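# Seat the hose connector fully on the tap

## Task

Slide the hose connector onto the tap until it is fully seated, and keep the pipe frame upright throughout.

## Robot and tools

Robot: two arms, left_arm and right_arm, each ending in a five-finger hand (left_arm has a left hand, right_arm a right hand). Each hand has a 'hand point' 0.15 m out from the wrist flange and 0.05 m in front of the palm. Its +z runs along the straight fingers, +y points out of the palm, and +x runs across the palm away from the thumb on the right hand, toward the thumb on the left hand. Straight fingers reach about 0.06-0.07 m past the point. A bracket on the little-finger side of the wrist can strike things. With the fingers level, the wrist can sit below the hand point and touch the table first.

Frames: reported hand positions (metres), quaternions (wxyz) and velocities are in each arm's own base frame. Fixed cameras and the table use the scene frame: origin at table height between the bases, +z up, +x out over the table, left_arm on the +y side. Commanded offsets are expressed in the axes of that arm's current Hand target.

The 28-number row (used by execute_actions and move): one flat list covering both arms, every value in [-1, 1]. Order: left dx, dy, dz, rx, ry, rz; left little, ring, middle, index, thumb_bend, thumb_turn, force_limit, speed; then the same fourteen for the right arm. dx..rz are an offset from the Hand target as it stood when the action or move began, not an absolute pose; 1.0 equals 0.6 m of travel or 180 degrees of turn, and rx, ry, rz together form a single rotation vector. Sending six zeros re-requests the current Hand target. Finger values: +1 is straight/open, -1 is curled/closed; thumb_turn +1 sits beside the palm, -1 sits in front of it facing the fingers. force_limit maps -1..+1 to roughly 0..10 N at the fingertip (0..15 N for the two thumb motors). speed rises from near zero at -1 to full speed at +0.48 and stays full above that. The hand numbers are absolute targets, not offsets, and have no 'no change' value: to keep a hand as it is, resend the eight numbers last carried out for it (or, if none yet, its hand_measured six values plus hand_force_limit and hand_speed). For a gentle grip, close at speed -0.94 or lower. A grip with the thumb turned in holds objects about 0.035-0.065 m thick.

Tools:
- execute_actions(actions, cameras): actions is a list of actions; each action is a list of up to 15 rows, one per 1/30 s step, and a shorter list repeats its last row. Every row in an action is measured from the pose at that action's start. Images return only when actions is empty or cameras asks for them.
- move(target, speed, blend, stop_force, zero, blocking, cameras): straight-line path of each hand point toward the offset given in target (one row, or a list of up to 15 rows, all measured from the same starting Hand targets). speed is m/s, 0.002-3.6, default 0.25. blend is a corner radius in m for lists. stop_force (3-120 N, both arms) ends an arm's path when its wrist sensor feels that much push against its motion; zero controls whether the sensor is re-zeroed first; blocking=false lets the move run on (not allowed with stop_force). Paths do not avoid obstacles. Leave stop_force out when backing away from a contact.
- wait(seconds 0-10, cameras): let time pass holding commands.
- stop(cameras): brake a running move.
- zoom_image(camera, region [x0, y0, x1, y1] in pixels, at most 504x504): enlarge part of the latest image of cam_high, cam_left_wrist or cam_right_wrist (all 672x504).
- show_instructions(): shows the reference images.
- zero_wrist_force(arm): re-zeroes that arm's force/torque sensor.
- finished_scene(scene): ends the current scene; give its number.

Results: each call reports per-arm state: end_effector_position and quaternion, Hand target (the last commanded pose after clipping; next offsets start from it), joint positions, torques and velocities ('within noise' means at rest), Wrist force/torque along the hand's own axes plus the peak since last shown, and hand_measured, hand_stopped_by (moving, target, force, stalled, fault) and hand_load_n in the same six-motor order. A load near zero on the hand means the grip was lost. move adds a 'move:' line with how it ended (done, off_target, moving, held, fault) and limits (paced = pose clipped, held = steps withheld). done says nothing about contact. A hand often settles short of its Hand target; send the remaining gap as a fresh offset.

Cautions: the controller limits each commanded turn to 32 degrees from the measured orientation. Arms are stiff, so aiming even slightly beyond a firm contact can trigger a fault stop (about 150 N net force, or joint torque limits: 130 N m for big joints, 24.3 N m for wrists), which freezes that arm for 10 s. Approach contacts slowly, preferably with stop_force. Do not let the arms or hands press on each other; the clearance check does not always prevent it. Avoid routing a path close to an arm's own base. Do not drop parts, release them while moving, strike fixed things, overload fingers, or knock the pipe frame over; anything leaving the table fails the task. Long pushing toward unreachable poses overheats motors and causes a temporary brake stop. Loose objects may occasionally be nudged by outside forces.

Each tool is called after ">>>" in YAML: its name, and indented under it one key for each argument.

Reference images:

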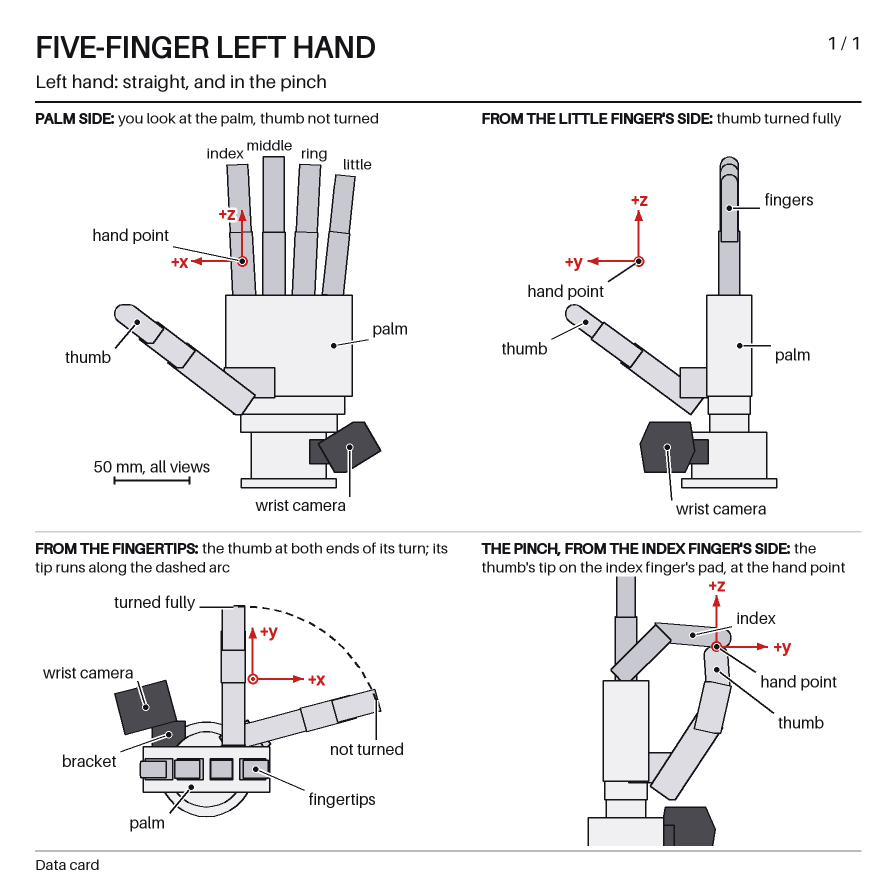

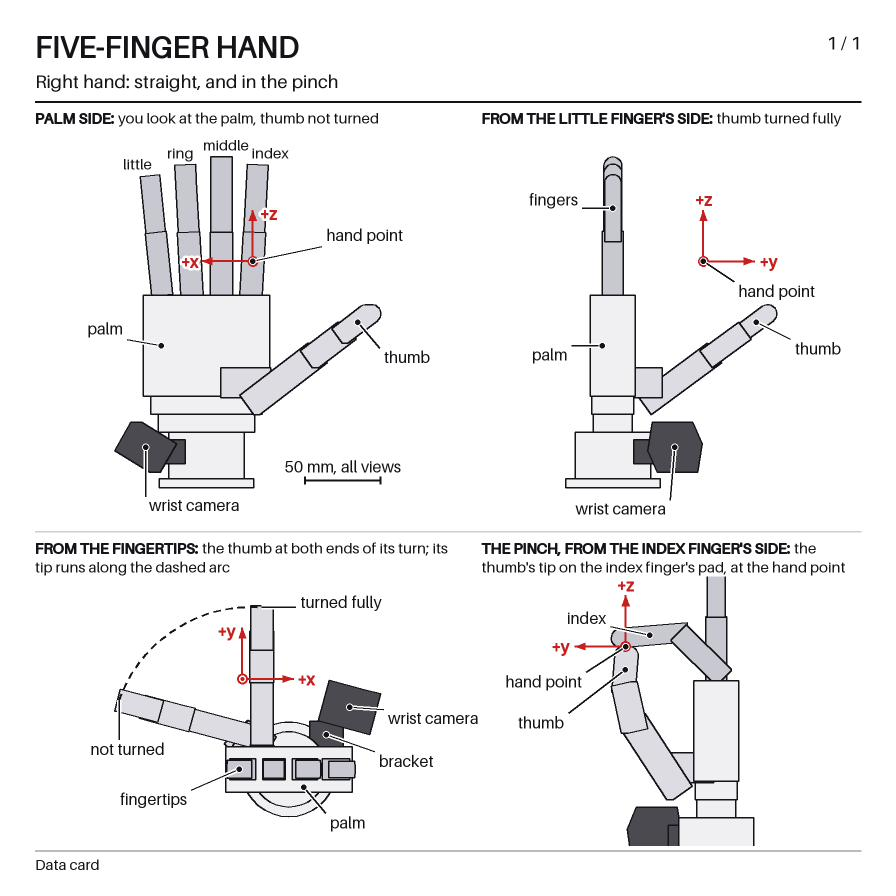

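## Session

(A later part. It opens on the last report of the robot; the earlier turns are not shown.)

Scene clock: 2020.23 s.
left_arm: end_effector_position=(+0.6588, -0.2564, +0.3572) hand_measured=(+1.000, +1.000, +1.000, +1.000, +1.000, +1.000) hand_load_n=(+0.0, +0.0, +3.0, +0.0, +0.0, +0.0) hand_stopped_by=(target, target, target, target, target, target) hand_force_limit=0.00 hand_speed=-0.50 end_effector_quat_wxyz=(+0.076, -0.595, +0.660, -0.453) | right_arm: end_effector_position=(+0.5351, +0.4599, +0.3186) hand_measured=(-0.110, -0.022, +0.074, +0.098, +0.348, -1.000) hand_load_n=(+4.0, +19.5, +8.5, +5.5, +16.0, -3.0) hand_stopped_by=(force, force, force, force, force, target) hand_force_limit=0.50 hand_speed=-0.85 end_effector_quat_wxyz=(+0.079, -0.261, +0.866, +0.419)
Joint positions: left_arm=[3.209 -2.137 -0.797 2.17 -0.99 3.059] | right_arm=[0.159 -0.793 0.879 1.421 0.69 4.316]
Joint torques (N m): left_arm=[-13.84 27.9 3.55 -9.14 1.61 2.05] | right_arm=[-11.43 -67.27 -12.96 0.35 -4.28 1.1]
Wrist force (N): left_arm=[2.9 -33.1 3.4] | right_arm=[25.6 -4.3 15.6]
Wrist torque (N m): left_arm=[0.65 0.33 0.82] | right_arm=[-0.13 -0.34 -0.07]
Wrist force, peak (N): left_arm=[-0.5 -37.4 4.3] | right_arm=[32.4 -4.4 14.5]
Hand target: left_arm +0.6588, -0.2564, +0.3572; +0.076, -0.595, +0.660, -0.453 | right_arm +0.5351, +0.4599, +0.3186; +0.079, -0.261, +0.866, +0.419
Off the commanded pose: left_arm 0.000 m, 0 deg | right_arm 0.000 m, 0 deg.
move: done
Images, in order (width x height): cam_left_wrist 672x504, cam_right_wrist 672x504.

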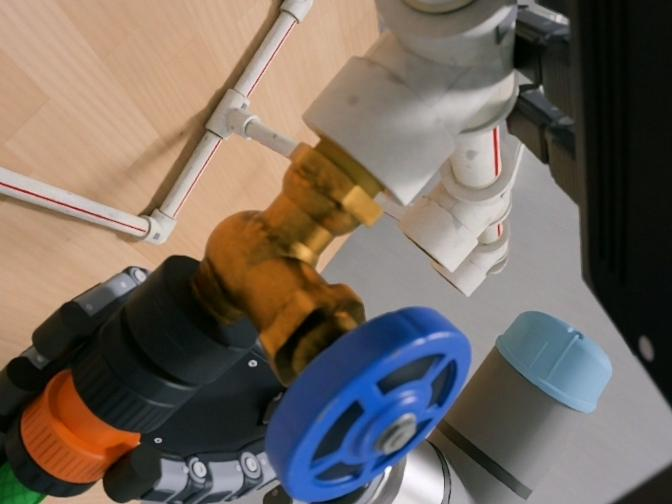

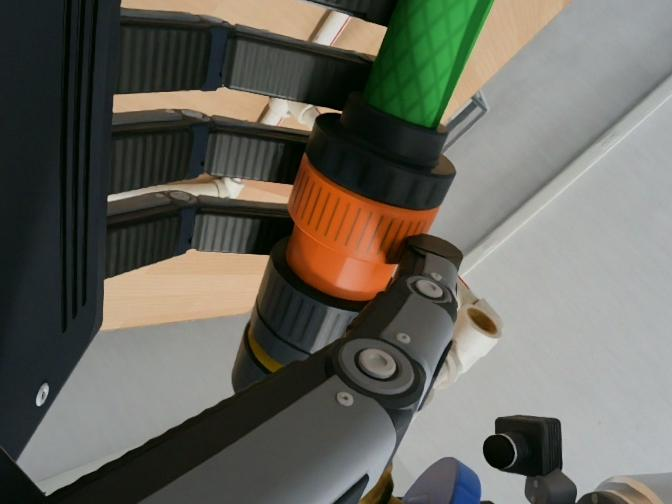

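>>> move:
  target: [0,0,0,0,0,0,1,1,1,1,1,1,0,-0.5,-0.0066,-0.0006,-0.0007,0,0,0,-0.52,-0.52,-0.42,-0.42,-0.32,-1,0.5,-0.85]
  speed: 0.012
  stop_force: 35
  cameras: ["cam_left_wrist","cam_right_wrist"]

>>> zoom_image:
  camera: "cam_left_wrist"
  region: [0, 250, 250, 504]

>>> zoom_image:
  camera: "cam_right_wrist"
  region: [180, 200, 400, 420]

Scene clock: 2026.93 s.
left_arm: end_effector_position=(+0.6589, -0.2564, +0.3572) hand_measured=(+1.000, +1.000, +1.000, +1.000, +1.000, +1.000) hand_load_n=(+0.0, +0.0, +4.0, +0.0, +0.0, -0.5) hand_stopped_by=(target, target, target, target, target, target) hand_force_limit=0.00 hand_speed=-0.50 end_effector_quat_wxyz=(+0.076, -0.595, +0.660, -0.453) | right_arm: end_effector_position=(+0.5387, +0.4609, +0.3200) hand_measured=(-0.110, -0.022, +0.074, +0.098, +0.348, -1.000) hand_load_n=(+4.5, +19.0, +7.5, +4.0, +17.0, -4.0) hand_stopped_by=(force, force, force, force, force, target) hand_force_limit=0.50 hand_speed=-0.85 end_effector_quat_wxyz=(+0.079, -0.261, +0.866, +0.419)
Joint positions: left_arm=[3.209 -2.137 -0.797 2.17 -0.99 3.059] | right_arm=[0.16 -0.782 0.856 1.433 0.691 4.317]
Joint torques (N m): left_arm=[-10.79 27.81 2.28 -10.88 -0.33 1.93] | right_arm=[-9.4 -67.45 -15.37 -0.8 -5.41 5.12]
Wrist force (N): left_arm=[2.8 -41.9 4.9] | right_arm=[35.5 -2.9 13.4]
Wrist torque (N m): left_arm=[0.97 0.32 0.96] | right_arm=[-0.05 -0.31 0.00]
Wrist force, peak (N): left_arm=[2.6 -44.1 5.4] | right_arm=[37.3 -4.0 15.3]
Hand target: left_arm +0.6588, -0.2564, +0.3572; +0.076, -0.595, +0.660, -0.453 | right_arm +0.5387, +0.4609, +0.3200; +0.079, -0.261, +0.866, +0.419
Off the commanded pose: left_arm 0.000 m, 0 deg | right_arm 0.000 m, 0 deg.
move: done
Images, in order (width x height): cam_left_wrist 672x504, cam_right_wrist 672x504.

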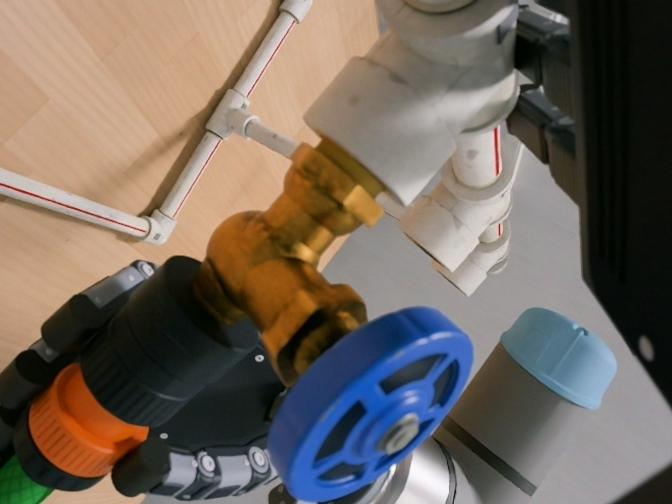

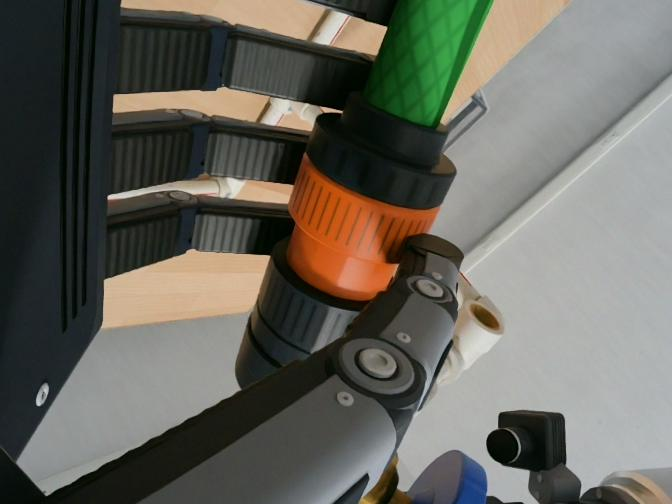

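Scaled by 1.984 from the camera's 672x504 image, which has a finer 960x720 frame.

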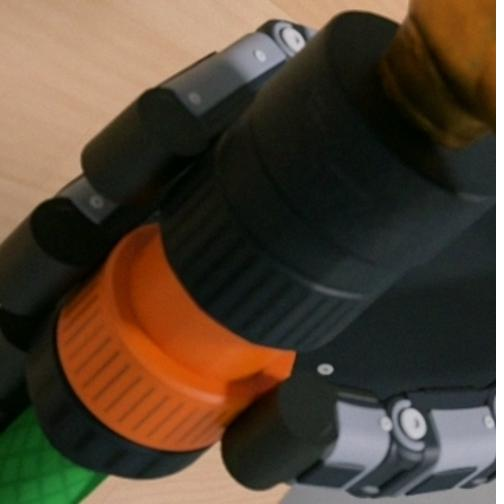

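Scaled by 2.291 from the camera's 672x504 image, which has a finer 960x720 frame.

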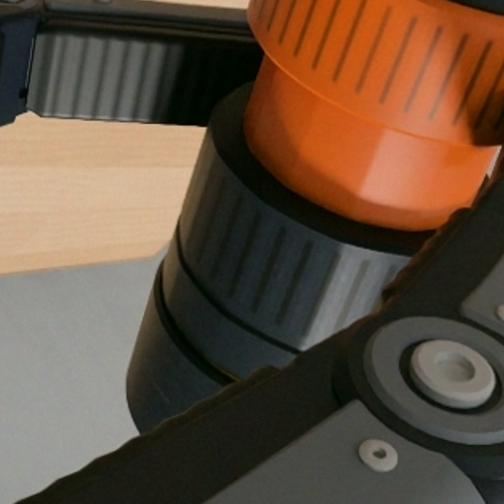

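>>> move:
  target: [0,0,0,0,0,0,1,1,1,1,1,1,0,-0.5,-0.005,-0.0005,-0.0005,0,0,0,-0.52,-0.52,-0.42,-0.42,-0.32,-1,0.5,-0.85]
  speed: 0.012
  stop_force: 30
  cameras: ["cam_left_wrist","cam_right_wrist"]

>>> zoom_image:
  camera: "cam_right_wrist"
  region: [180, 200, 400, 420]

>>> zoom_image:
  camera: "cam_left_wrist"
  region: [60, 230, 240, 420]

Scene clock: 2034.23 s.
left_arm: end_effector_position=(+0.6604, -0.2563, +0.3574) hand_measured=(+1.000, +1.000, +1.000, +1.000, +1.000, +1.000) hand_load_n=(+0.0, +0.0, +5.0, +0.0, +0.0, +0.0) hand_stopped_by=(target, target, target, target, target, target) hand_force_limit=0.00 hand_speed=-0.50 end_effector_quat_wxyz=(+0.078, -0.593, +0.660, -0.454) | right_arm: end_effector_position=(+0.5414, +0.4617, +0.3211) hand_measured=(-0.110, -0.022, +0.074, +0.096, +0.348, -1.000) hand_load_n=(+6.0, +18.5, +4.0, +0.5, +19.5, -8.5) hand_stopped_by=(force, force, force, force, force, target) hand_force_limit=0.50 hand_speed=-0.85 end_effector_quat_wxyz=(+0.079, -0.261, +0.866, +0.419)
Joint positions: left_arm=[3.209 -2.137 -0.797 2.176 -0.99 3.059] | right_arm=[0.161 -0.773 0.837 1.442 0.691 4.318]
Joint torques (N m): left_arm=[-9.91 35.9 -4.97 -11 3.16 -0.44] | right_arm=[-13.34 -59.31 -17.07 -3.05 -4.54 4.25]
Wrist force (N): left_arm=[-3.4 -52.1 4.7] | right_arm=[51.1 7.0 7.1]
Wrist torque (N m): left_arm=[1.40 0.03 0.82] | right_arm=[0.20 -0.17 0.40]
Wrist force, peak (N): left_arm=[-3.1 -53.9 5.6] | right_arm=[52.8 5.7 8.6]
Hand target: left_arm +0.6588, -0.2564, +0.3572; +0.076, -0.595, +0.660, -0.453 | right_arm +0.5414, +0.4617, +0.3211; +0.079, -0.261, +0.866, +0.419
Off the commanded pose: left_arm 0.002 m, 0 deg | right_arm 0.000 m, 0 deg.
move: done
Images, in order (width x height): cam_left_wrist 672x504, cam_right_wrist 672x504.

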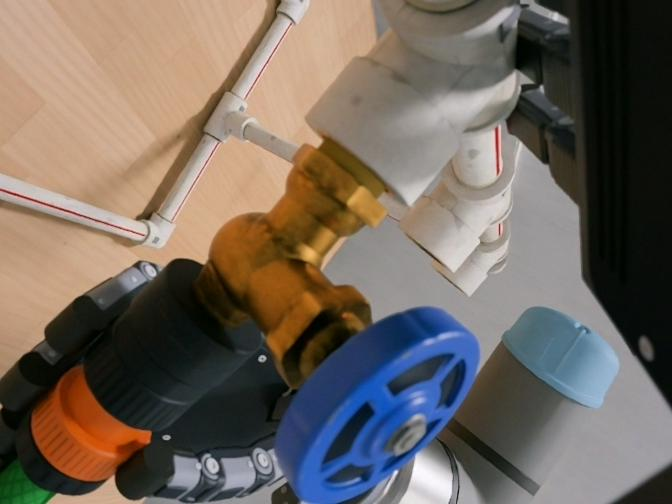

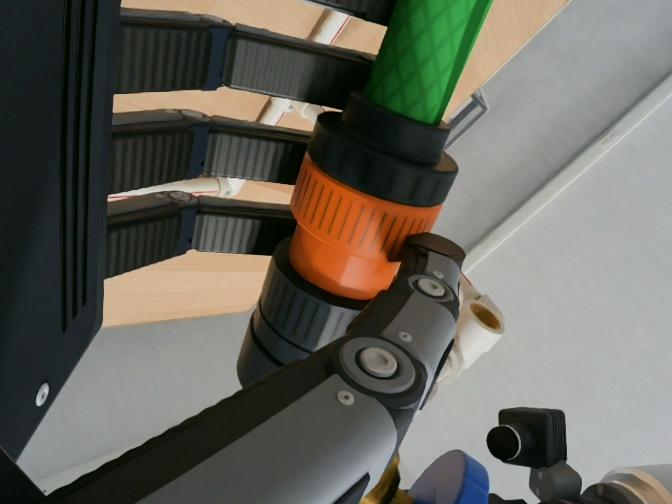

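Scaled by 2.291 from the camera's 672x504 image, which has a finer 960x720 frame.

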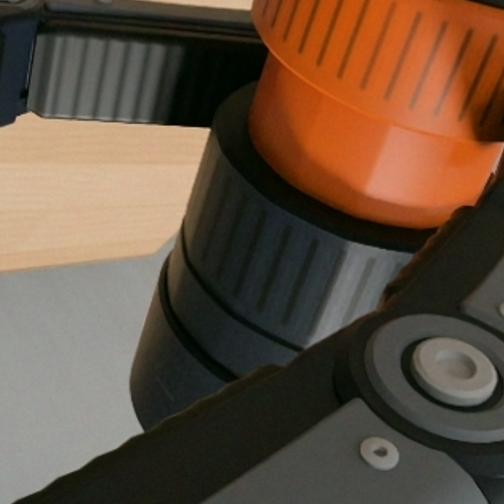

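Scaled by 2.653 from the camera's 672x504 image, which has a finer 960x720 frame.

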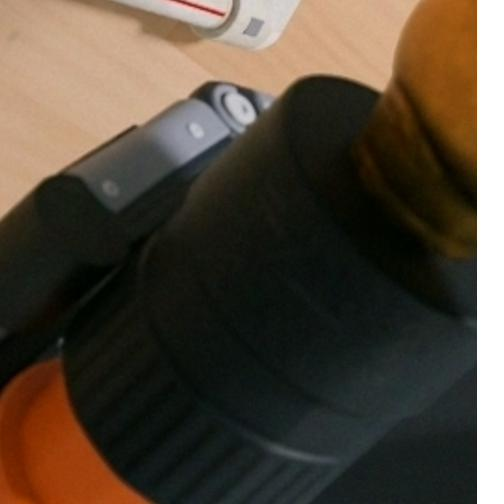

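>>> move:
  target: [0,0,0,0,0,0,1,1,1,1,1,1,0,-0.5,0.0067,0.0006,0.0007,0,0,0,-0.52,-0.52,-0.42,-0.42,-0.32,-1,0.5,-0.85]
  speed: 0.02

>>> move:
  target: [0,0,0,0,0,0,1,1,1,1,1,1,0,-0.5,0,0,0,0,0,0,0.6,0.6,0.6,0.6,1,-1,0.2,-0.6]
  cameras: ["cam_left_wrist","cam_right_wrist"]

>>> zoom_image:
  camera: "cam_left_wrist"
  region: [0, 230, 250, 504]

Scene clock: 2043.00 s.
left_arm: end_effector_position=(+0.6588, -0.2565, +0.3572) hand_measured=(+1.000, +1.000, +1.000, +1.000, +1.000, +1.000) hand_load_n=(+0.0, +0.0, +2.5, +0.0, +0.0, -0.5) hand_stopped_by=(target, target, target, target, target, target) hand_force_limit=0.00 hand_speed=-0.50 end_effector_quat_wxyz=(+0.076, -0.595, +0.660, -0.453) | right_arm: end_effector_position=(+0.5378, +0.4606, +0.3196) hand_measured=(-0.110, -0.022, +0.074, +0.096, +0.348, -1.000) hand_load_n=(+6.0, +21.5, +8.5, +4.0, +16.0, -3.5) hand_stopped_by=(force, force, force, force, force, target) hand_force_limit=0.50 hand_speed=-0.85 end_effector_quat_wxyz=(+0.079, -0.261, +0.866, +0.419)
Joint positions: left_arm=[3.209 -2.137 -0.797 2.17 -0.99 3.059] | right_arm=[0.16 -0.785 0.862 1.43 0.691 4.316]
Joint torques (N m): left_arm=[-10.19 31.56 8.2 -4.43 -0.54 -0.49] | right_arm=[-9.52 -52.75 -31.96 4.67 -6.16 -1.42]
Wrist force (N): left_arm=[3.3 -24.8 -1.2] | right_arm=[16.3 -13.1 14.0]
Wrist torque (N m): left_arm=[0.68 0.27 0.70] | right_arm=[-0.31 -0.65 -0.19]
Wrist force, peak (N): left_arm=[-3.5 -52.1 4.9] | right_arm=[51.9 6.4 7.8]
Hand target: left_arm +0.6588, -0.2564, +0.3572; +0.076, -0.595, +0.660, -0.453 | right_arm +0.5378, +0.4606, +0.3196; +0.079, -0.261, +0.866, +0.419
Off the commanded pose: left_arm 0.000 m, 0 deg | right_arm 0.000 m, 0 deg.
move: done

Scene clock: 2044.43 s.
left_arm: end_effector_position=(+0.6588, -0.2564, +0.3572) hand_measured=(+1.000, +1.000, +1.000, +1.000, +1.000, +1.000) hand_load_n=(-0.5, +0.0, +1.0, +0.0, +0.5, +0.0) hand_stopped_by=(target, target, target, target, target, target) hand_force_limit=0.00 hand_speed=-0.50 end_effector_quat_wxyz=(+0.076, -0.595, +0.660, -0.453) | right_arm: end_effector_position=(+0.5378, +0.4606, +0.3196) hand_measured=(+0.600, +0.600, +0.600, +0.600, +1.000, -1.000) hand_load_n=(+0.0, +0.0, +0.0, +0.0, +0.0, +0.0) hand_stopped_by=(target, target, target, target, target, target) hand_force_limit=0.20 hand_speed=-0.60 end_effector_quat_wxyz=(+0.079, -0.261, +0.866, +0.419)
Joint positions: left_arm=[3.209 -2.137 -0.797 2.17 -0.99 3.059] | right_arm=[0.16 -0.785 0.862 1.43 0.691 4.316]
Joint torques (N m): left_arm=[-8.59 46.06 23.03 -0.83 2.61 2.53] | right_arm=[5.11 -35.32 -9.48 0.53 0.19 -0.66]
Wrist force (N): left_arm=[-2.5 -8.3 -0.6] | right_arm=[-2.0 -1.1 0.0]
Wrist torque (N m): left_arm=[0.31 -0.01 0.06] | right_arm=[-0.13 0.30 0.20]
Wrist force, peak (N): left_arm=[3.6 -26.0 -1.5] | right_arm=[16.6 -13.1 14.3]
Hand target: left_arm +0.6588, -0.2564, +0.3572; +0.076, -0.595, +0.660, -0.453 | right_arm +0.5378, +0.4606, +0.3196; +0.079, -0.261, +0.866, +0.419
Off the commanded pose: left_arm 0.000 m, 0 deg | right_arm 0.000 m, 0 deg.
move: done
Images, in order (width x height): cam_left_wrist 672x504, cam_right_wrist 672x504.

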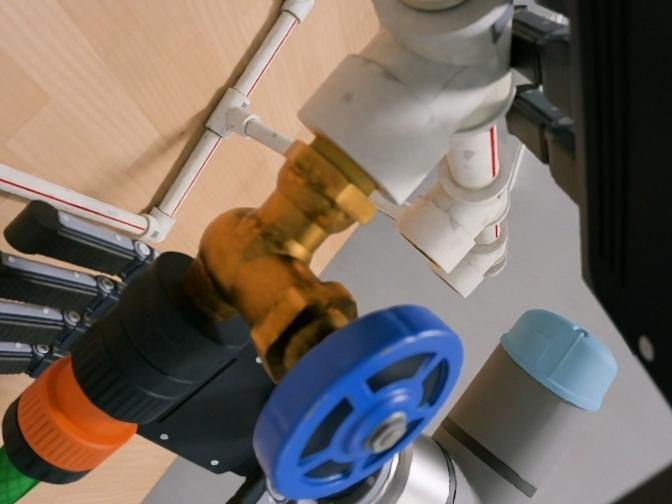

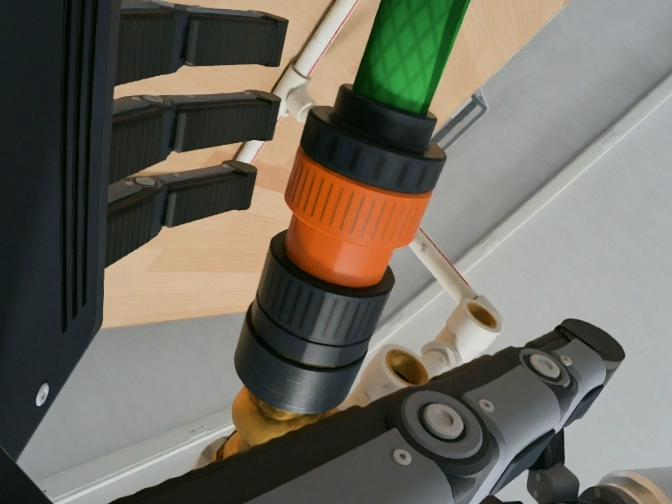

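Scaled by 1.839 from the camera's 672x504 image, which has a finer 960x720 frame.

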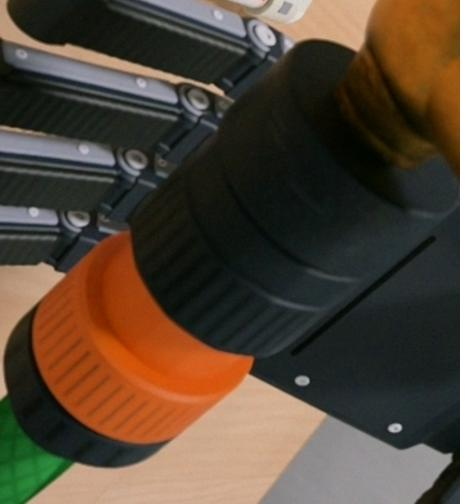

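>>> zoom_image:
  camera: "cam_right_wrist"
  region: [200, 200, 430, 430]

Scaled by 2.191 from the camera's 672x504 image, which has a finer 960x720 frame.

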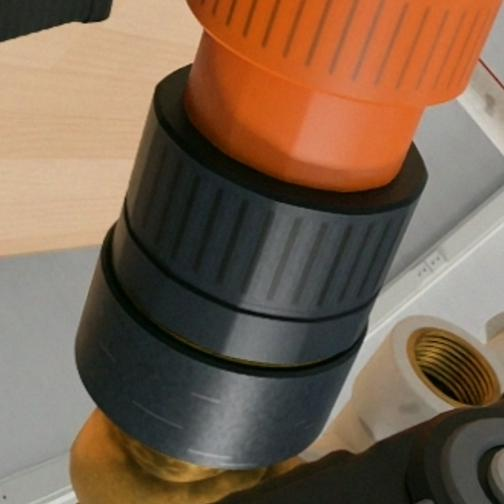

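>>> move:
  target: [0,0,0,0,0,0,1,1,1,1,1,1,0,-0.5,0,0,0,0,0,0,-0.4,-0.4,-0.3,-0.3,-0.2,-1,-0.2,-0.85]

>>> move:
  target: [0,0,0,0,0,0,1,1,1,1,1,1,0,-0.5,0,0,0,0,0,0,-0.52,-0.52,-0.42,-0.42,-0.32,-1,0.5,-0.85]

>>> move:
  target: [0,0,0,0,0,0,1,1,1,1,1,1,0,-0.5,-0.0109,-0.001,-0.0012,0,0,0,-0.52,-0.52,-0.42,-0.42,-0.32,-1,0.5,-0.85]
  speed: 0.012
  stop_force: 55
  cameras: ["cam_left_wrist","cam_right_wrist"]

>>> zoom_image:
  camera: "cam_right_wrist"
  region: [200, 200, 430, 430]

Scene clock: 2070.50 s.
left_arm: end_effector_position=(+0.6588, -0.2564, +0.3572) hand_measured=(+1.000, +1.000, +1.000, +1.000, +1.000, +1.000) hand_load_n=(+0.0, +0.0, +0.5, +0.0, +0.0, +0.0) hand_stopped_by=(target, target, target, target, target, target) hand_force_limit=0.00 hand_speed=-0.50 end_effector_quat_wxyz=(+0.076, -0.595, +0.660, -0.453) | right_arm: end_effector_position=(+0.5378, +0.4606, +0.3196) hand_measured=(-0.038, +0.116, +0.130, +0.144, +0.308, -1.000) hand_load_n=(+4.0, +3.0, +1.0, +2.0, +6.0, +0.5) hand_stopped_by=(force, force, force, force, force, target) hand_force_limit=-0.20 hand_speed=-0.85 end_effector_quat_wxyz=(+0.079, -0.261, +0.866, +0.419)
Joint positions: left_arm=[3.209 -2.137 -0.797 2.17 -0.99 3.059] | right_arm=[0.16 -0.785 0.862 1.43 0.69 4.316]
Joint torques (N m): left_arm=[-6.1 43.35 23.18 -0.66 0.45 2.38] | right_arm=[5.42 -56.35 -21.34 4.21 -3.19 2.52]
Wrist force (N): left_arm=[-2.1 -7.9 -0.5] | right_arm=[1.6 -1.1 3.0]
Wrist torque (N m): left_arm=[-0.12 0.30 0.08] | right_arm=[-0.13 0.16 0.09]
Wrist force, peak (N): left_arm=[-2.5 -8.8 -0.7] | right_arm=[0.6 -6.1 6.1]
Hand target: left_arm +0.6588, -0.2564, +0.3572; +0.076, -0.595, +0.660, -0.453 | right_arm +0.5378, +0.4606, +0.3196; +0.079, -0.261, +0.866, +0.419
Off the commanded pose: left_arm 0.000 m, 0 deg | right_arm 0.000 m, 0 deg.
move: done

Scene clock: 2071.00 s.
left_arm: end_effector_position=(+0.6588, -0.2564, +0.3572) hand_measured=(+1.000, +1.000, +1.000, +1.000, +1.000, +1.000) hand_load_n=(+0.0, +0.0, +1.0, +0.0, +0.0, +0.0) hand_stopped_by=(target, target, target, target, target, target) hand_force_limit=0.00 hand_speed=-0.50 end_effector_quat_wxyz=(+0.076, -0.595, +0.660, -0.453) | right_arm: end_effector_position=(+0.5378, +0.4606, +0.3196) hand_measured=(-0.076, +0.090, +0.106, +0.118, +0.304, -1.000) hand_load_n=(+10.5, +7.0, +9.0, +9.5, +16.0, +2.5) hand_stopped_by=(force, force, force, force, force, target) hand_force_limit=0.50 hand_speed=-0.85 end_effector_quat_wxyz=(+0.079, -0.261, +0.866, +0.419)
Joint positions: left_arm=[3.209 -2.137 -0.797 2.17 -0.99 3.059] | right_arm=[0.16 -0.785 0.862 1.43 0.691 4.316]
Joint torques (N m): left_arm=[-6.31 42.41 20.04 -0.68 0.46 2.49] | right_arm=[4.02 -58.4 -23.14 4.27 -2.51 2.37]
Wrist force (N): left_arm=[-1.1 -10.5 -1.6] | right_arm=[5.6 -12.0 6.6]
Wrist torque (N m): left_arm=[0.10 0.29 0.21] | right_arm=[-0.53 0.07 -0.10]
Wrist force, peak (N): left_arm=[-0.7 -11.3 -1.9] | right_arm=[3.4 -11.6 8.7]
Hand target: left_arm +0.6588, -0.2564, +0.3572; +0.076, -0.595, +0.660, -0.453 | right_arm +0.5378, +0.4606, +0.3196; +0.079, -0.261, +0.866, +0.419
Off the commanded pose: left_arm 0.000 m, 0 deg | right_arm 0.000 m, 0 deg.
move: done

Scene clock: 2072.57 s.
left_arm: end_effector_position=(+0.6588, -0.2564, +0.3572) hand_measured=(+1.000, +1.000, +1.000, +1.000, +1.000, +1.000) hand_load_n=(+0.0, +0.0, +2.0, +0.0, +0.0, -0.5) hand_stopped_by=(target, target, target, target, target, target) hand_force_limit=0.00 hand_speed=-0.50 end_effector_quat_wxyz=(+0.076, -0.595, +0.660, -0.453) | right_arm: end_effector_position=(+0.5437, +0.4623, +0.3220) hand_measured=(-0.076, +0.090, +0.106, +0.120, +0.304, -1.000) hand_load_n=(+7.5, +12.5, +6.5, +8.0, +16.5, -4.5) hand_stopped_by=(force, force, force, force, force, target) hand_force_limit=0.50 hand_speed=-0.85 end_effector_quat_wxyz=(+0.079, -0.261, +0.866, +0.419)
Joint positions: left_arm=[3.209 -2.137 -0.797 2.17 -0.99 3.059] | right_arm=[0.161 -0.766 0.821 1.45 0.691 4.318]
Joint torques (N m): left_arm=[-5.21 40.32 5.09 -6.26 2.1 2.49] | right_arm=[-5.32 -66.43 -11.97 0.48 -4.5 -0.81]
Wrist force (N): left_arm=[-2.8 -25.8 2.5] | right_arm=[17.7 -5.8 11.2]
Wrist torque (N m): left_arm=[0.13 0.31 0.38] | right_arm=[-0.29 0.04 -0.26]
Wrist force, peak (N): left_arm=[-3.1 -27.7 2.9] | right_arm=[19.9 -5.5 12.1]
Hand target: left_arm +0.6588, -0.2564, +0.3572; +0.076, -0.595, +0.660, -0.453 | right_arm +0.5437, +0.4623, +0.3220; +0.079, -0.261, +0.866, +0.419
Off the commanded pose: left_arm 0.000 m, 0 deg | right_arm 0.000 m, 0 deg.
move: done
Images, in order (width x height): cam_left_wrist 672x504, cam_right_wrist 672x504.

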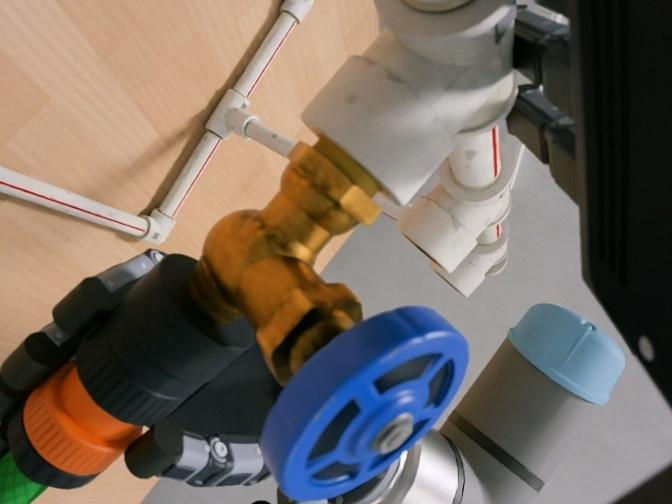

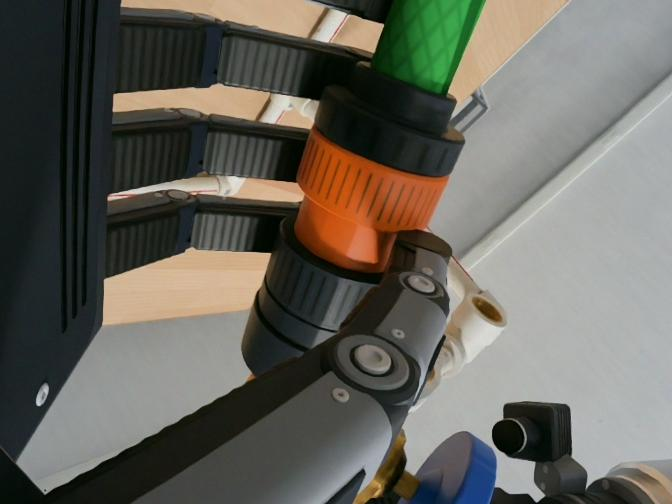

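Scaled by 2.191 from the camera's 672x504 image, which has a finer 960x720 frame.

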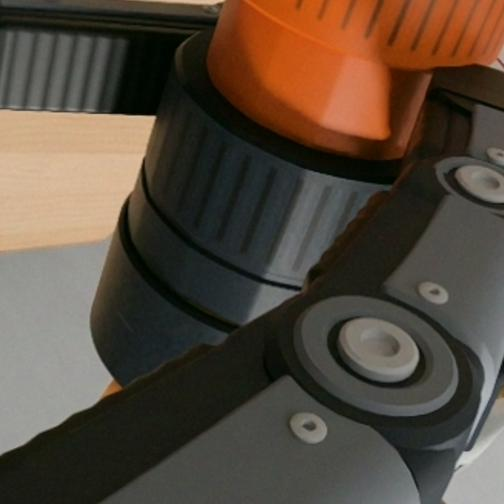

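>>> move:
  target: [0,0,0,0,0,0,1,1,1,1,1,1,0,-0.5,-0.0058,-0.0005,-0.0006,0,0,0,-0.52,-0.52,-0.42,-0.42,-0.32,-1,0.5,-0.85]
  speed: 0.012
  stop_force: 50
  cameras: ["cam_left_wrist","cam_right_wrist"]

Scene clock: 2109.47 s.
left_arm: end_effector_position=(+0.6588, -0.2564, +0.3572) hand_measured=(+1.000, +1.000, +1.000, +1.000, +1.000, +1.000) hand_load_n=(+0.0, +0.0, +2.5, +0.0, +0.0, +0.0) hand_stopped_by=(target, target, target, target, target, target) hand_force_limit=0.00 hand_speed=-0.50 end_effector_quat_wxyz=(+0.076, -0.595, +0.660, -0.453) | right_arm: end_effector_position=(+0.5469, +0.4632, +0.3232) hand_measured=(-0.076, +0.092, +0.106, +0.120, +0.304, -1.000) hand_load_n=(+7.0, +13.5, +5.5, +8.0, +16.5, -7.5) hand_stopped_by=(force, force, force, force, force, target) hand_force_limit=0.50 hand_speed=-0.85 end_effector_quat_wxyz=(+0.079, -0.261, +0.866, +0.419)
Joint positions: left_arm=[3.209 -2.137 -0.797 2.17 -0.99 3.059] | right_arm=[0.162 -0.755 0.799 1.461 0.691 4.319]
Joint torques (N m): left_arm=[-2.01 32.84 4.26 -7.79 0.55 2.47] | right_arm=[-3.72 -66.13 -11.84 0.34 -3.67 1.66]
Wrist force (N): left_arm=[-1.0 -27.8 2.9] | right_arm=[18.9 -3.3 11.4]
Wrist torque (N m): left_arm=[0.14 0.35 0.51] | right_arm=[-0.16 -0.06 -0.27]
Wrist force, peak (N): left_arm=[-2.1 -31.1 3.7] | right_arm=[22.2 -4.8 11.5]
Hand target: left_arm +0.6588, -0.2564, +0.3572; +0.076, -0.595, +0.660, -0.453 | right_arm +0.5469, +0.4632, +0.3233; +0.079, -0.261, +0.866, +0.419
Off the commanded pose: left_arm 0.000 m, 0 deg | right_arm 0.000 m, 0 deg.
move: done
Images, in order (width x height): cam_left_wrist 672x504, cam_right_wrist 672x504.

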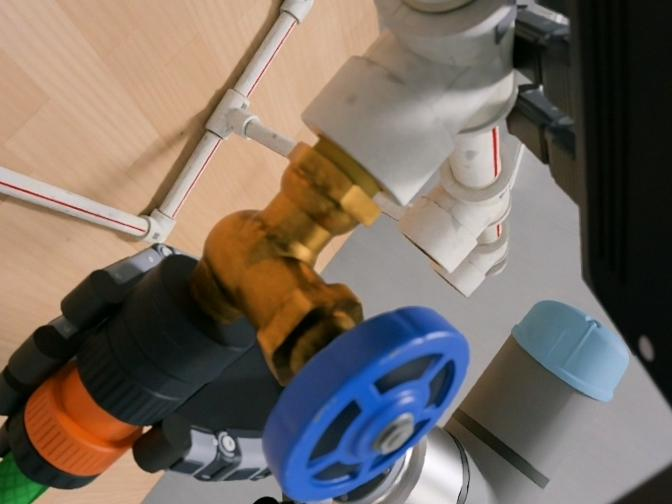

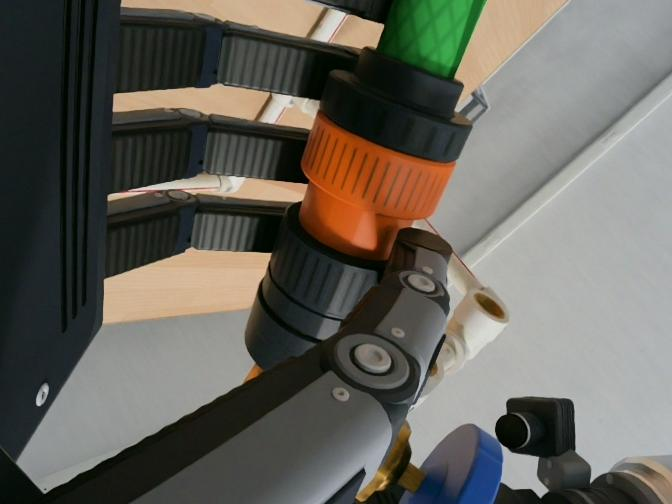

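>>> zoom_image:
  camera: "cam_left_wrist"
  region: [100, 220, 300, 400]

>>> zoom_image:
  camera: "cam_right_wrist"
  region: [200, 220, 430, 430]

Scaled by 2.520 from the camera's 672x504 image, which has a finer 960x720 frame.

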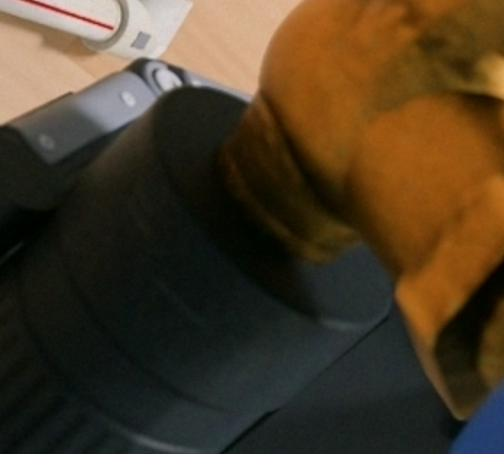

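Scaled by 2.191 from the camera's 672x504 image, which has a finer 960x720 frame.

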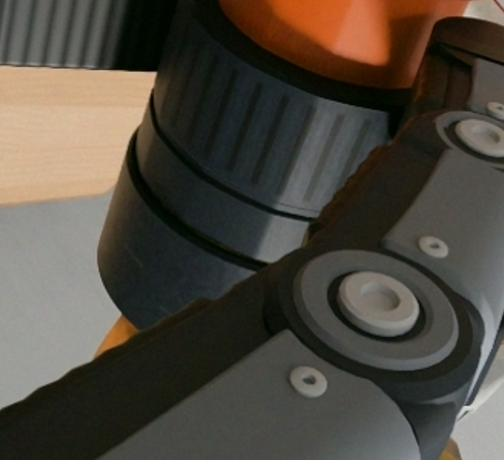

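>>> move:
  target: [0,0,0,0,0,0,1,1,1,1,1,1,0,-0.5,-0.0083,-0.0008,-0.0009,0,0,0,-0.52,-0.52,-0.42,-0.42,-0.32,-1,0.5,-0.85]
  speed: 0.012
  stop_force: 50
  cameras: ["cam_left_wrist","cam_right_wrist"]

>>> zoom_image:
  camera: "cam_left_wrist"
  region: [100, 220, 300, 400]

Scene clock: 2124.40 s.
left_arm: end_effector_position=(+0.6589, -0.2564, +0.3572) hand_measured=(+1.000, +1.000, +1.000, +1.000, +1.000, +1.000) hand_load_n=(+0.0, +0.0, +4.5, +0.0, +0.0, +0.0) hand_stopped_by=(target, target, target, target, target, target) hand_force_limit=0.00 hand_speed=-0.50 end_effector_quat_wxyz=(+0.076, -0.595, +0.660, -0.453) | right_arm: end_effector_position=(+0.5514, +0.4645, +0.3250) hand_measured=(-0.076, +0.092, +0.106, +0.120, +0.304, -1.000) hand_load_n=(+5.5, +14.0, +8.0, +5.5, +20.0, -9.5) hand_stopped_by=(force, force, force, force, force, target) hand_force_limit=0.50 hand_speed=-0.85 end_effector_quat_wxyz=(+0.079, -0.261, +0.866, +0.419)
Joint positions: left_arm=[3.209 -2.137 -0.797 2.17 -0.99 3.059] | right_arm=[0.163 -0.739 0.766 1.477 0.691 4.321]
Joint torques (N m): left_arm=[-7.59 33.48 5.24 -11.05 3.32 2.44] | right_arm=[-21.41 -66.46 -15.1 -1.97 -6.04 4.53]
Wrist force (N): left_arm=[-3.5 -44.7 10.2] | right_arm=[39.8 2.2 10.9]
Wrist torque (N m): left_arm=[0.45 0.35 0.70] | right_arm=[-0.08 0.36 -0.02]
Wrist force, peak (N): left_arm=[-5.6 -52.7 11.9] | right_arm=[48.7 4.1 9.5]
Hand target: left_arm +0.6588, -0.2564, +0.3572; +0.076, -0.595, +0.660, -0.453 | right_arm +0.5514, +0.4645, +0.3250; +0.079, -0.261, +0.866, +0.419
Off the commanded pose: left_arm 0.000 m, 0 deg | right_arm 0.000 m, 0 deg.
move: done
Images, in order (width x height): cam_left_wrist 672x504, cam_right_wrist 672x504.

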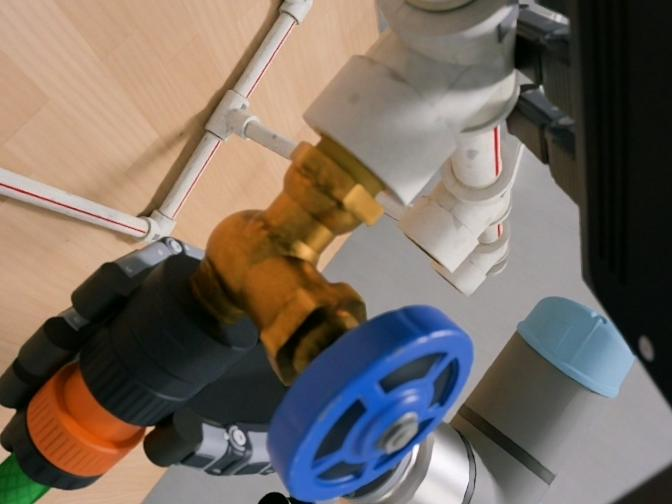

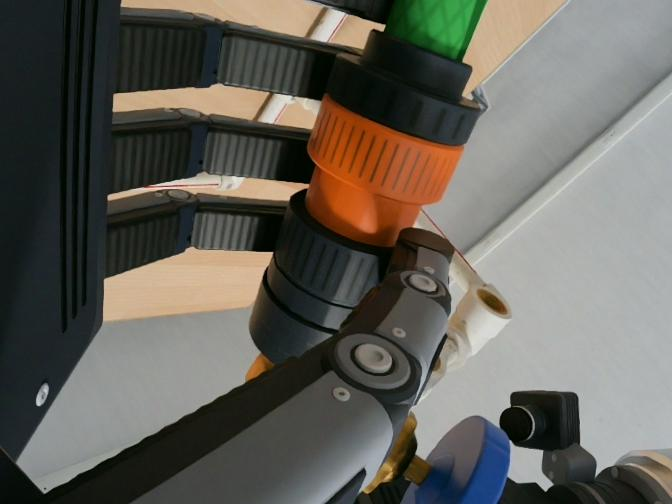

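Scaled by 2.520 from the camera's 672x504 image, which has a finer 960x720 frame.

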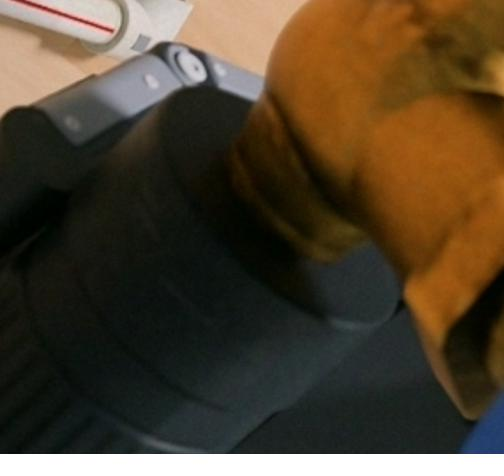

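>>> move:
  target:
    - [0,0,0,0,0,0,1,1,1,1,1,1,0,-0.5,0.0083,0.0008,0.0009,0,0,0,-0.52,-0.52,-0.42,-0.42,-0.32,-1,0.5,-0.85]
    - [0,0,0,0,0,0,1,1,1,1,1,1,0,-0.5,0.0083,0.0008,0.0009,0,0,0,0.6,0.6,0.6,0.6,1,-1,0.2,-0.6]
  speed: 0.05
  cameras: ["cam_left_wrist","cam_right_wrist"]

>>> zoom_image:
  camera: "cam_left_wrist"
  region: [100, 220, 300, 400]

Scene clock: 2141.20 s.
left_arm: end_effector_position=(+0.6588, -0.2564, +0.3572) hand_measured=(+1.000, +1.000, +1.000, +1.000, +1.000, +1.000) hand_load_n=(+0.0, +0.0, +0.0, +0.0, +0.0, +0.0) hand_stopped_by=(target, target, target, target, target, target) hand_force_limit=0.00 hand_speed=-0.50 end_effector_quat_wxyz=(+0.076, -0.595, +0.660, -0.453) | right_arm: end_effector_position=(+0.5469, +0.4632, +0.3233) hand_measured=(+0.600, +0.600, +0.600, +0.600, +1.000, -1.000) hand_load_n=(+0.0, +0.0, +0.0, +0.0, -0.5, +0.0) hand_stopped_by=(target, target, target, target, target, target) hand_force_limit=0.20 hand_speed=-0.60 end_effector_quat_wxyz=(+0.079, -0.261, +0.866, +0.419)
Joint positions: left_arm=[3.209 -2.137 -0.797 2.17 -0.99 3.059] | right_arm=[0.162 -0.755 0.799 1.461 0.691 4.319]
Joint torques (N m): left_arm=[7.76 43.26 25.75 0.78 -0.48 2.25] | right_arm=[5.09 -36.44 -25.44 0.16 0.28 2.35]
Wrist force (N): left_arm=[-2.5 -3.9 -0.5] | right_arm=[-2.7 -0.7 -2.1]
Wrist torque (N m): left_arm=[-0.42 0.41 0.02] | right_arm=[0.06 0.48 0.17]
Wrist force, peak (N): left_arm=[-3.4 -45.6 10.1] | right_arm=[40.1 2.3 11.6]
Hand target: left_arm +0.6588, -0.2564, +0.3572; +0.076, -0.595, +0.660, -0.453 | right_arm +0.5469, +0.4632, +0.3233; +0.079, -0.261, +0.866, +0.419
Off the commanded pose: left_arm 0.000 m, 0 deg | right_arm 0.000 m, 0 deg.
move: done
Images, in order (width x height): cam_left_wrist 672x504, cam_right_wrist 672x504.

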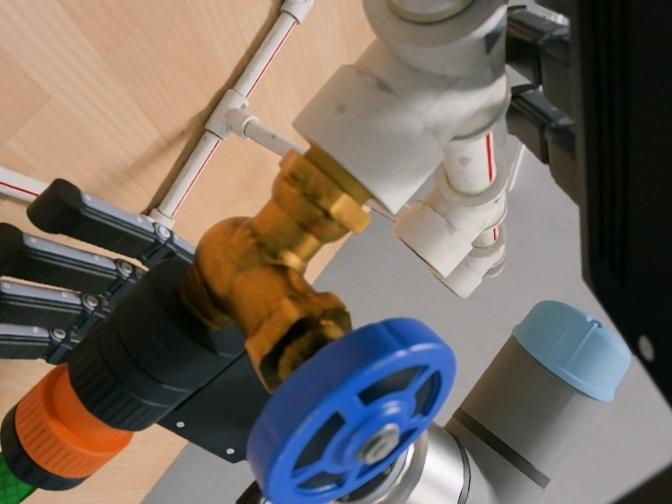

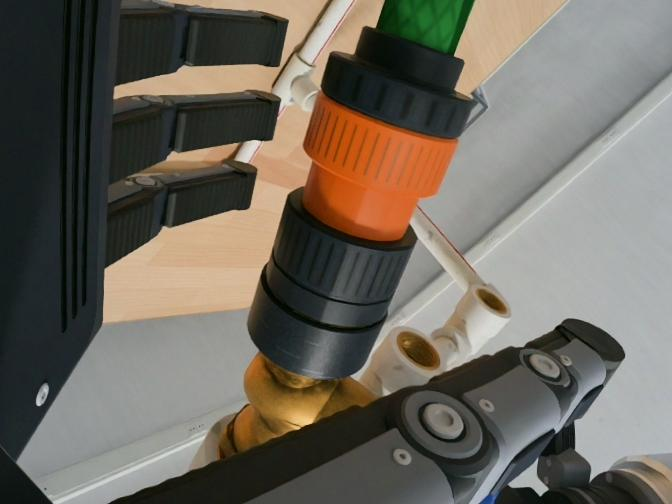

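Scaled by 2.520 from the camera's 672x504 image, which has a finer 960x720 frame.

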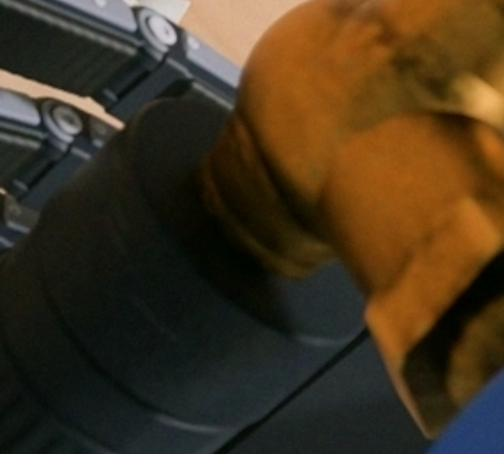

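>>> zoom_image:
  camera: "cam_right_wrist"
  region: [220, 260, 420, 430]

>>> move:
  target:
    - [0,0,0,0,0,0,1,1,1,1,1,1,0,-0.5,0,0,0,0,0,0,1,1,1,1,1,-1,0.2,-0.6]
    - [0,0,0,0,0,0,1,1,1,1,1,1,0,-0.5,0,-0.008,-0.30,0,0,0,1,1,1,1,1,-1,0.2,-0.6]
    - [0,-0.02,0,0,0,0,1,1,1,1,1,1,0,-0.5,0,-0.008,-0.35,0,0,0,1,1,1,1,1,-1,0.2,-0.6]
    - [0,-0.02,-0.25,0,0,0,1,1,1,1,1,1,0,-0.5,0,-0.008,-0.35,0,0,0,1,1,1,1,1,-1,0.2,-0.6]
  speed: [0.1,0.12,0.05,0.15]
  cameras: ["all"]

Scaled by 2.520 from the camera's 672x504 image, which has a finer 960x720 frame.

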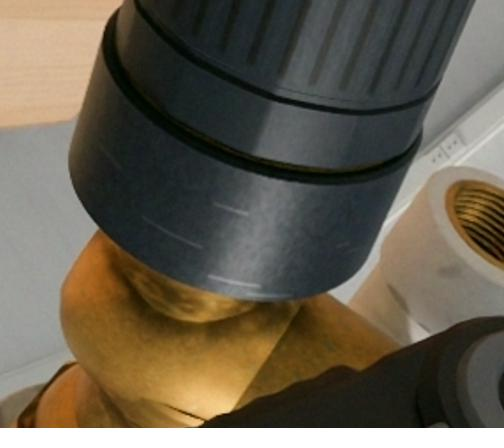

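Scene clock: 2153.37 s.
left_arm: end_effector_position=(+0.5716, -0.1790, +0.4521) hand_measured=(+1.000, +1.000, +1.000, +1.000, +1.000, +1.000) hand_load_n=(+0.0, +0.0, +0.0, +0.0, +0.0, -0.5) hand_stopped_by=(target, target, target, target, target, target) hand_force_limit=0.00 hand_speed=-0.50 end_effector_quat_wxyz=(+0.076, -0.595, +0.660, -0.453) | right_arm: end_effector_position=(+0.5667, +0.2996, +0.4534) hand_measured=(+1.000, +1.000, +1.000, +1.000, +1.000, -1.000) hand_load_n=(+0.0, +0.0, +0.0, +0.0, +0.0, -0.5) hand_stopped_by=(target, target, target, target, target, target) hand_force_limit=0.20 hand_speed=-0.60 end_effector_quat_wxyz=(+0.079, -0.261, +0.866, +0.419)
Joint positions: left_arm=[3.393 -1.931 -0.874 1.941 -0.864 3.226] | right_arm=[-0.117 -0.821 0.666 1.989 0.719 3.89]
Joint torques (N m): left_arm=[-3.34 34.84 24.2 -1 0.18 -1.97] | right_arm=[8.26 -49.24 -4.48 1 -2.83 2.53]
Wrist force (N): left_arm=[-2.5 -3.9 -0.3] | right_arm=[-2.2 -0.4 -1.9]
Wrist torque (N m): left_arm=[-0.43 0.40 0.04] | right_arm=[0.10 0.40 0.16]
Wrist force, peak (N): left_arm=[-2.6 -3.9 -1.9] | right_arm=[-2.5 -0.7 -3.1]
Hand target: left_arm +0.5716, -0.1790, +0.4522; +0.076, -0.595, +0.660, -0.453 | right_arm +0.5667, +0.2996, +0.4535; +0.079, -0.261, +0.866, +0.419
Off the commanded pose: left_arm 0.000 m, 0 deg | right_arm 0.000 m, 0 deg.
move: done

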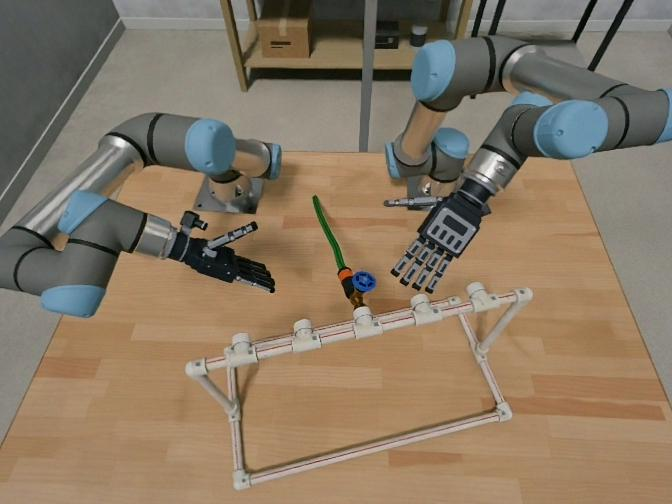

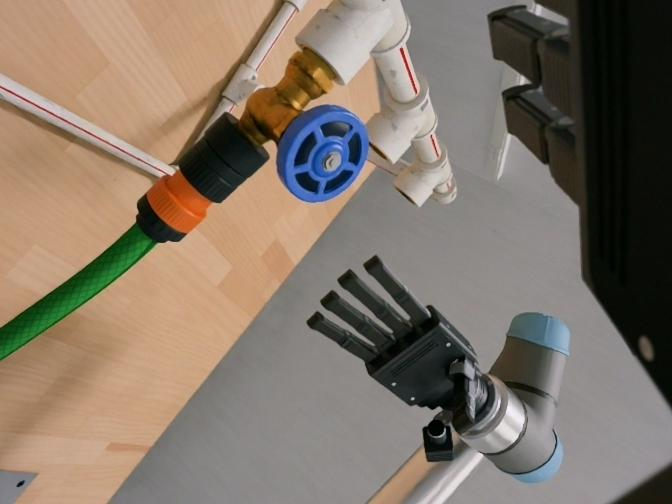

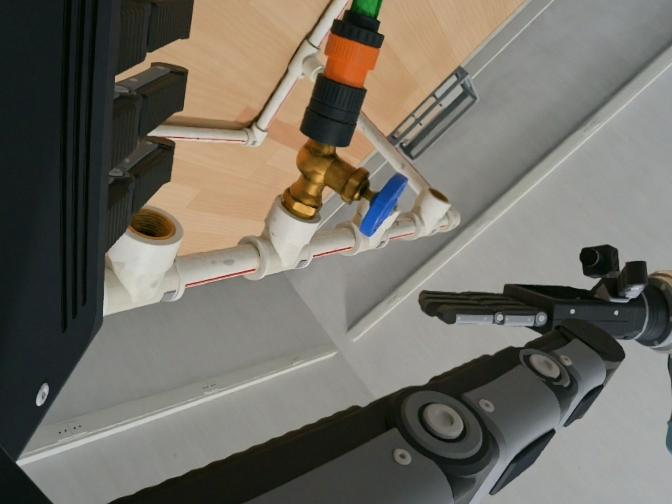

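>>> zoom_image:
  camera: "cam_right_wrist"
  region: [270, 20, 410, 160]

>>> zoom_image:
  camera: "cam_left_wrist"
  region: [130, 90, 280, 240]

Scaled by 3.600 from the camera's 672x504 image, which has a finer 960x720 frame.

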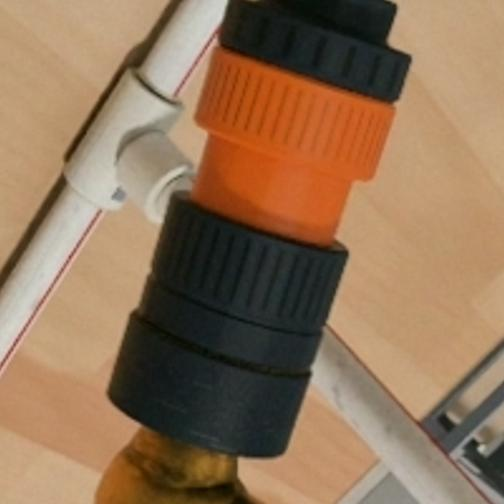

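Scaled by 3.360 from the camera's 672x504 image, which has a finer 960x720 frame.

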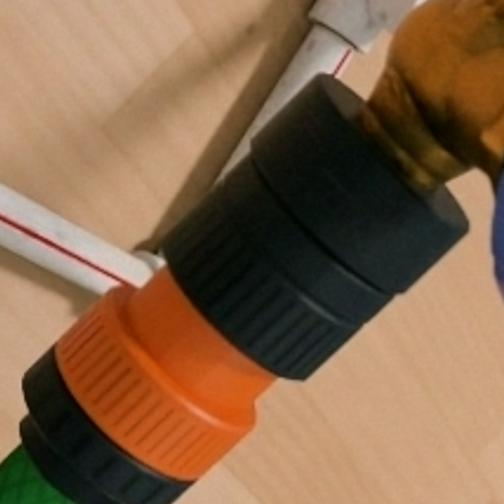

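>>> finished_scene:
  scene: 2

The scene is finished: the task was done.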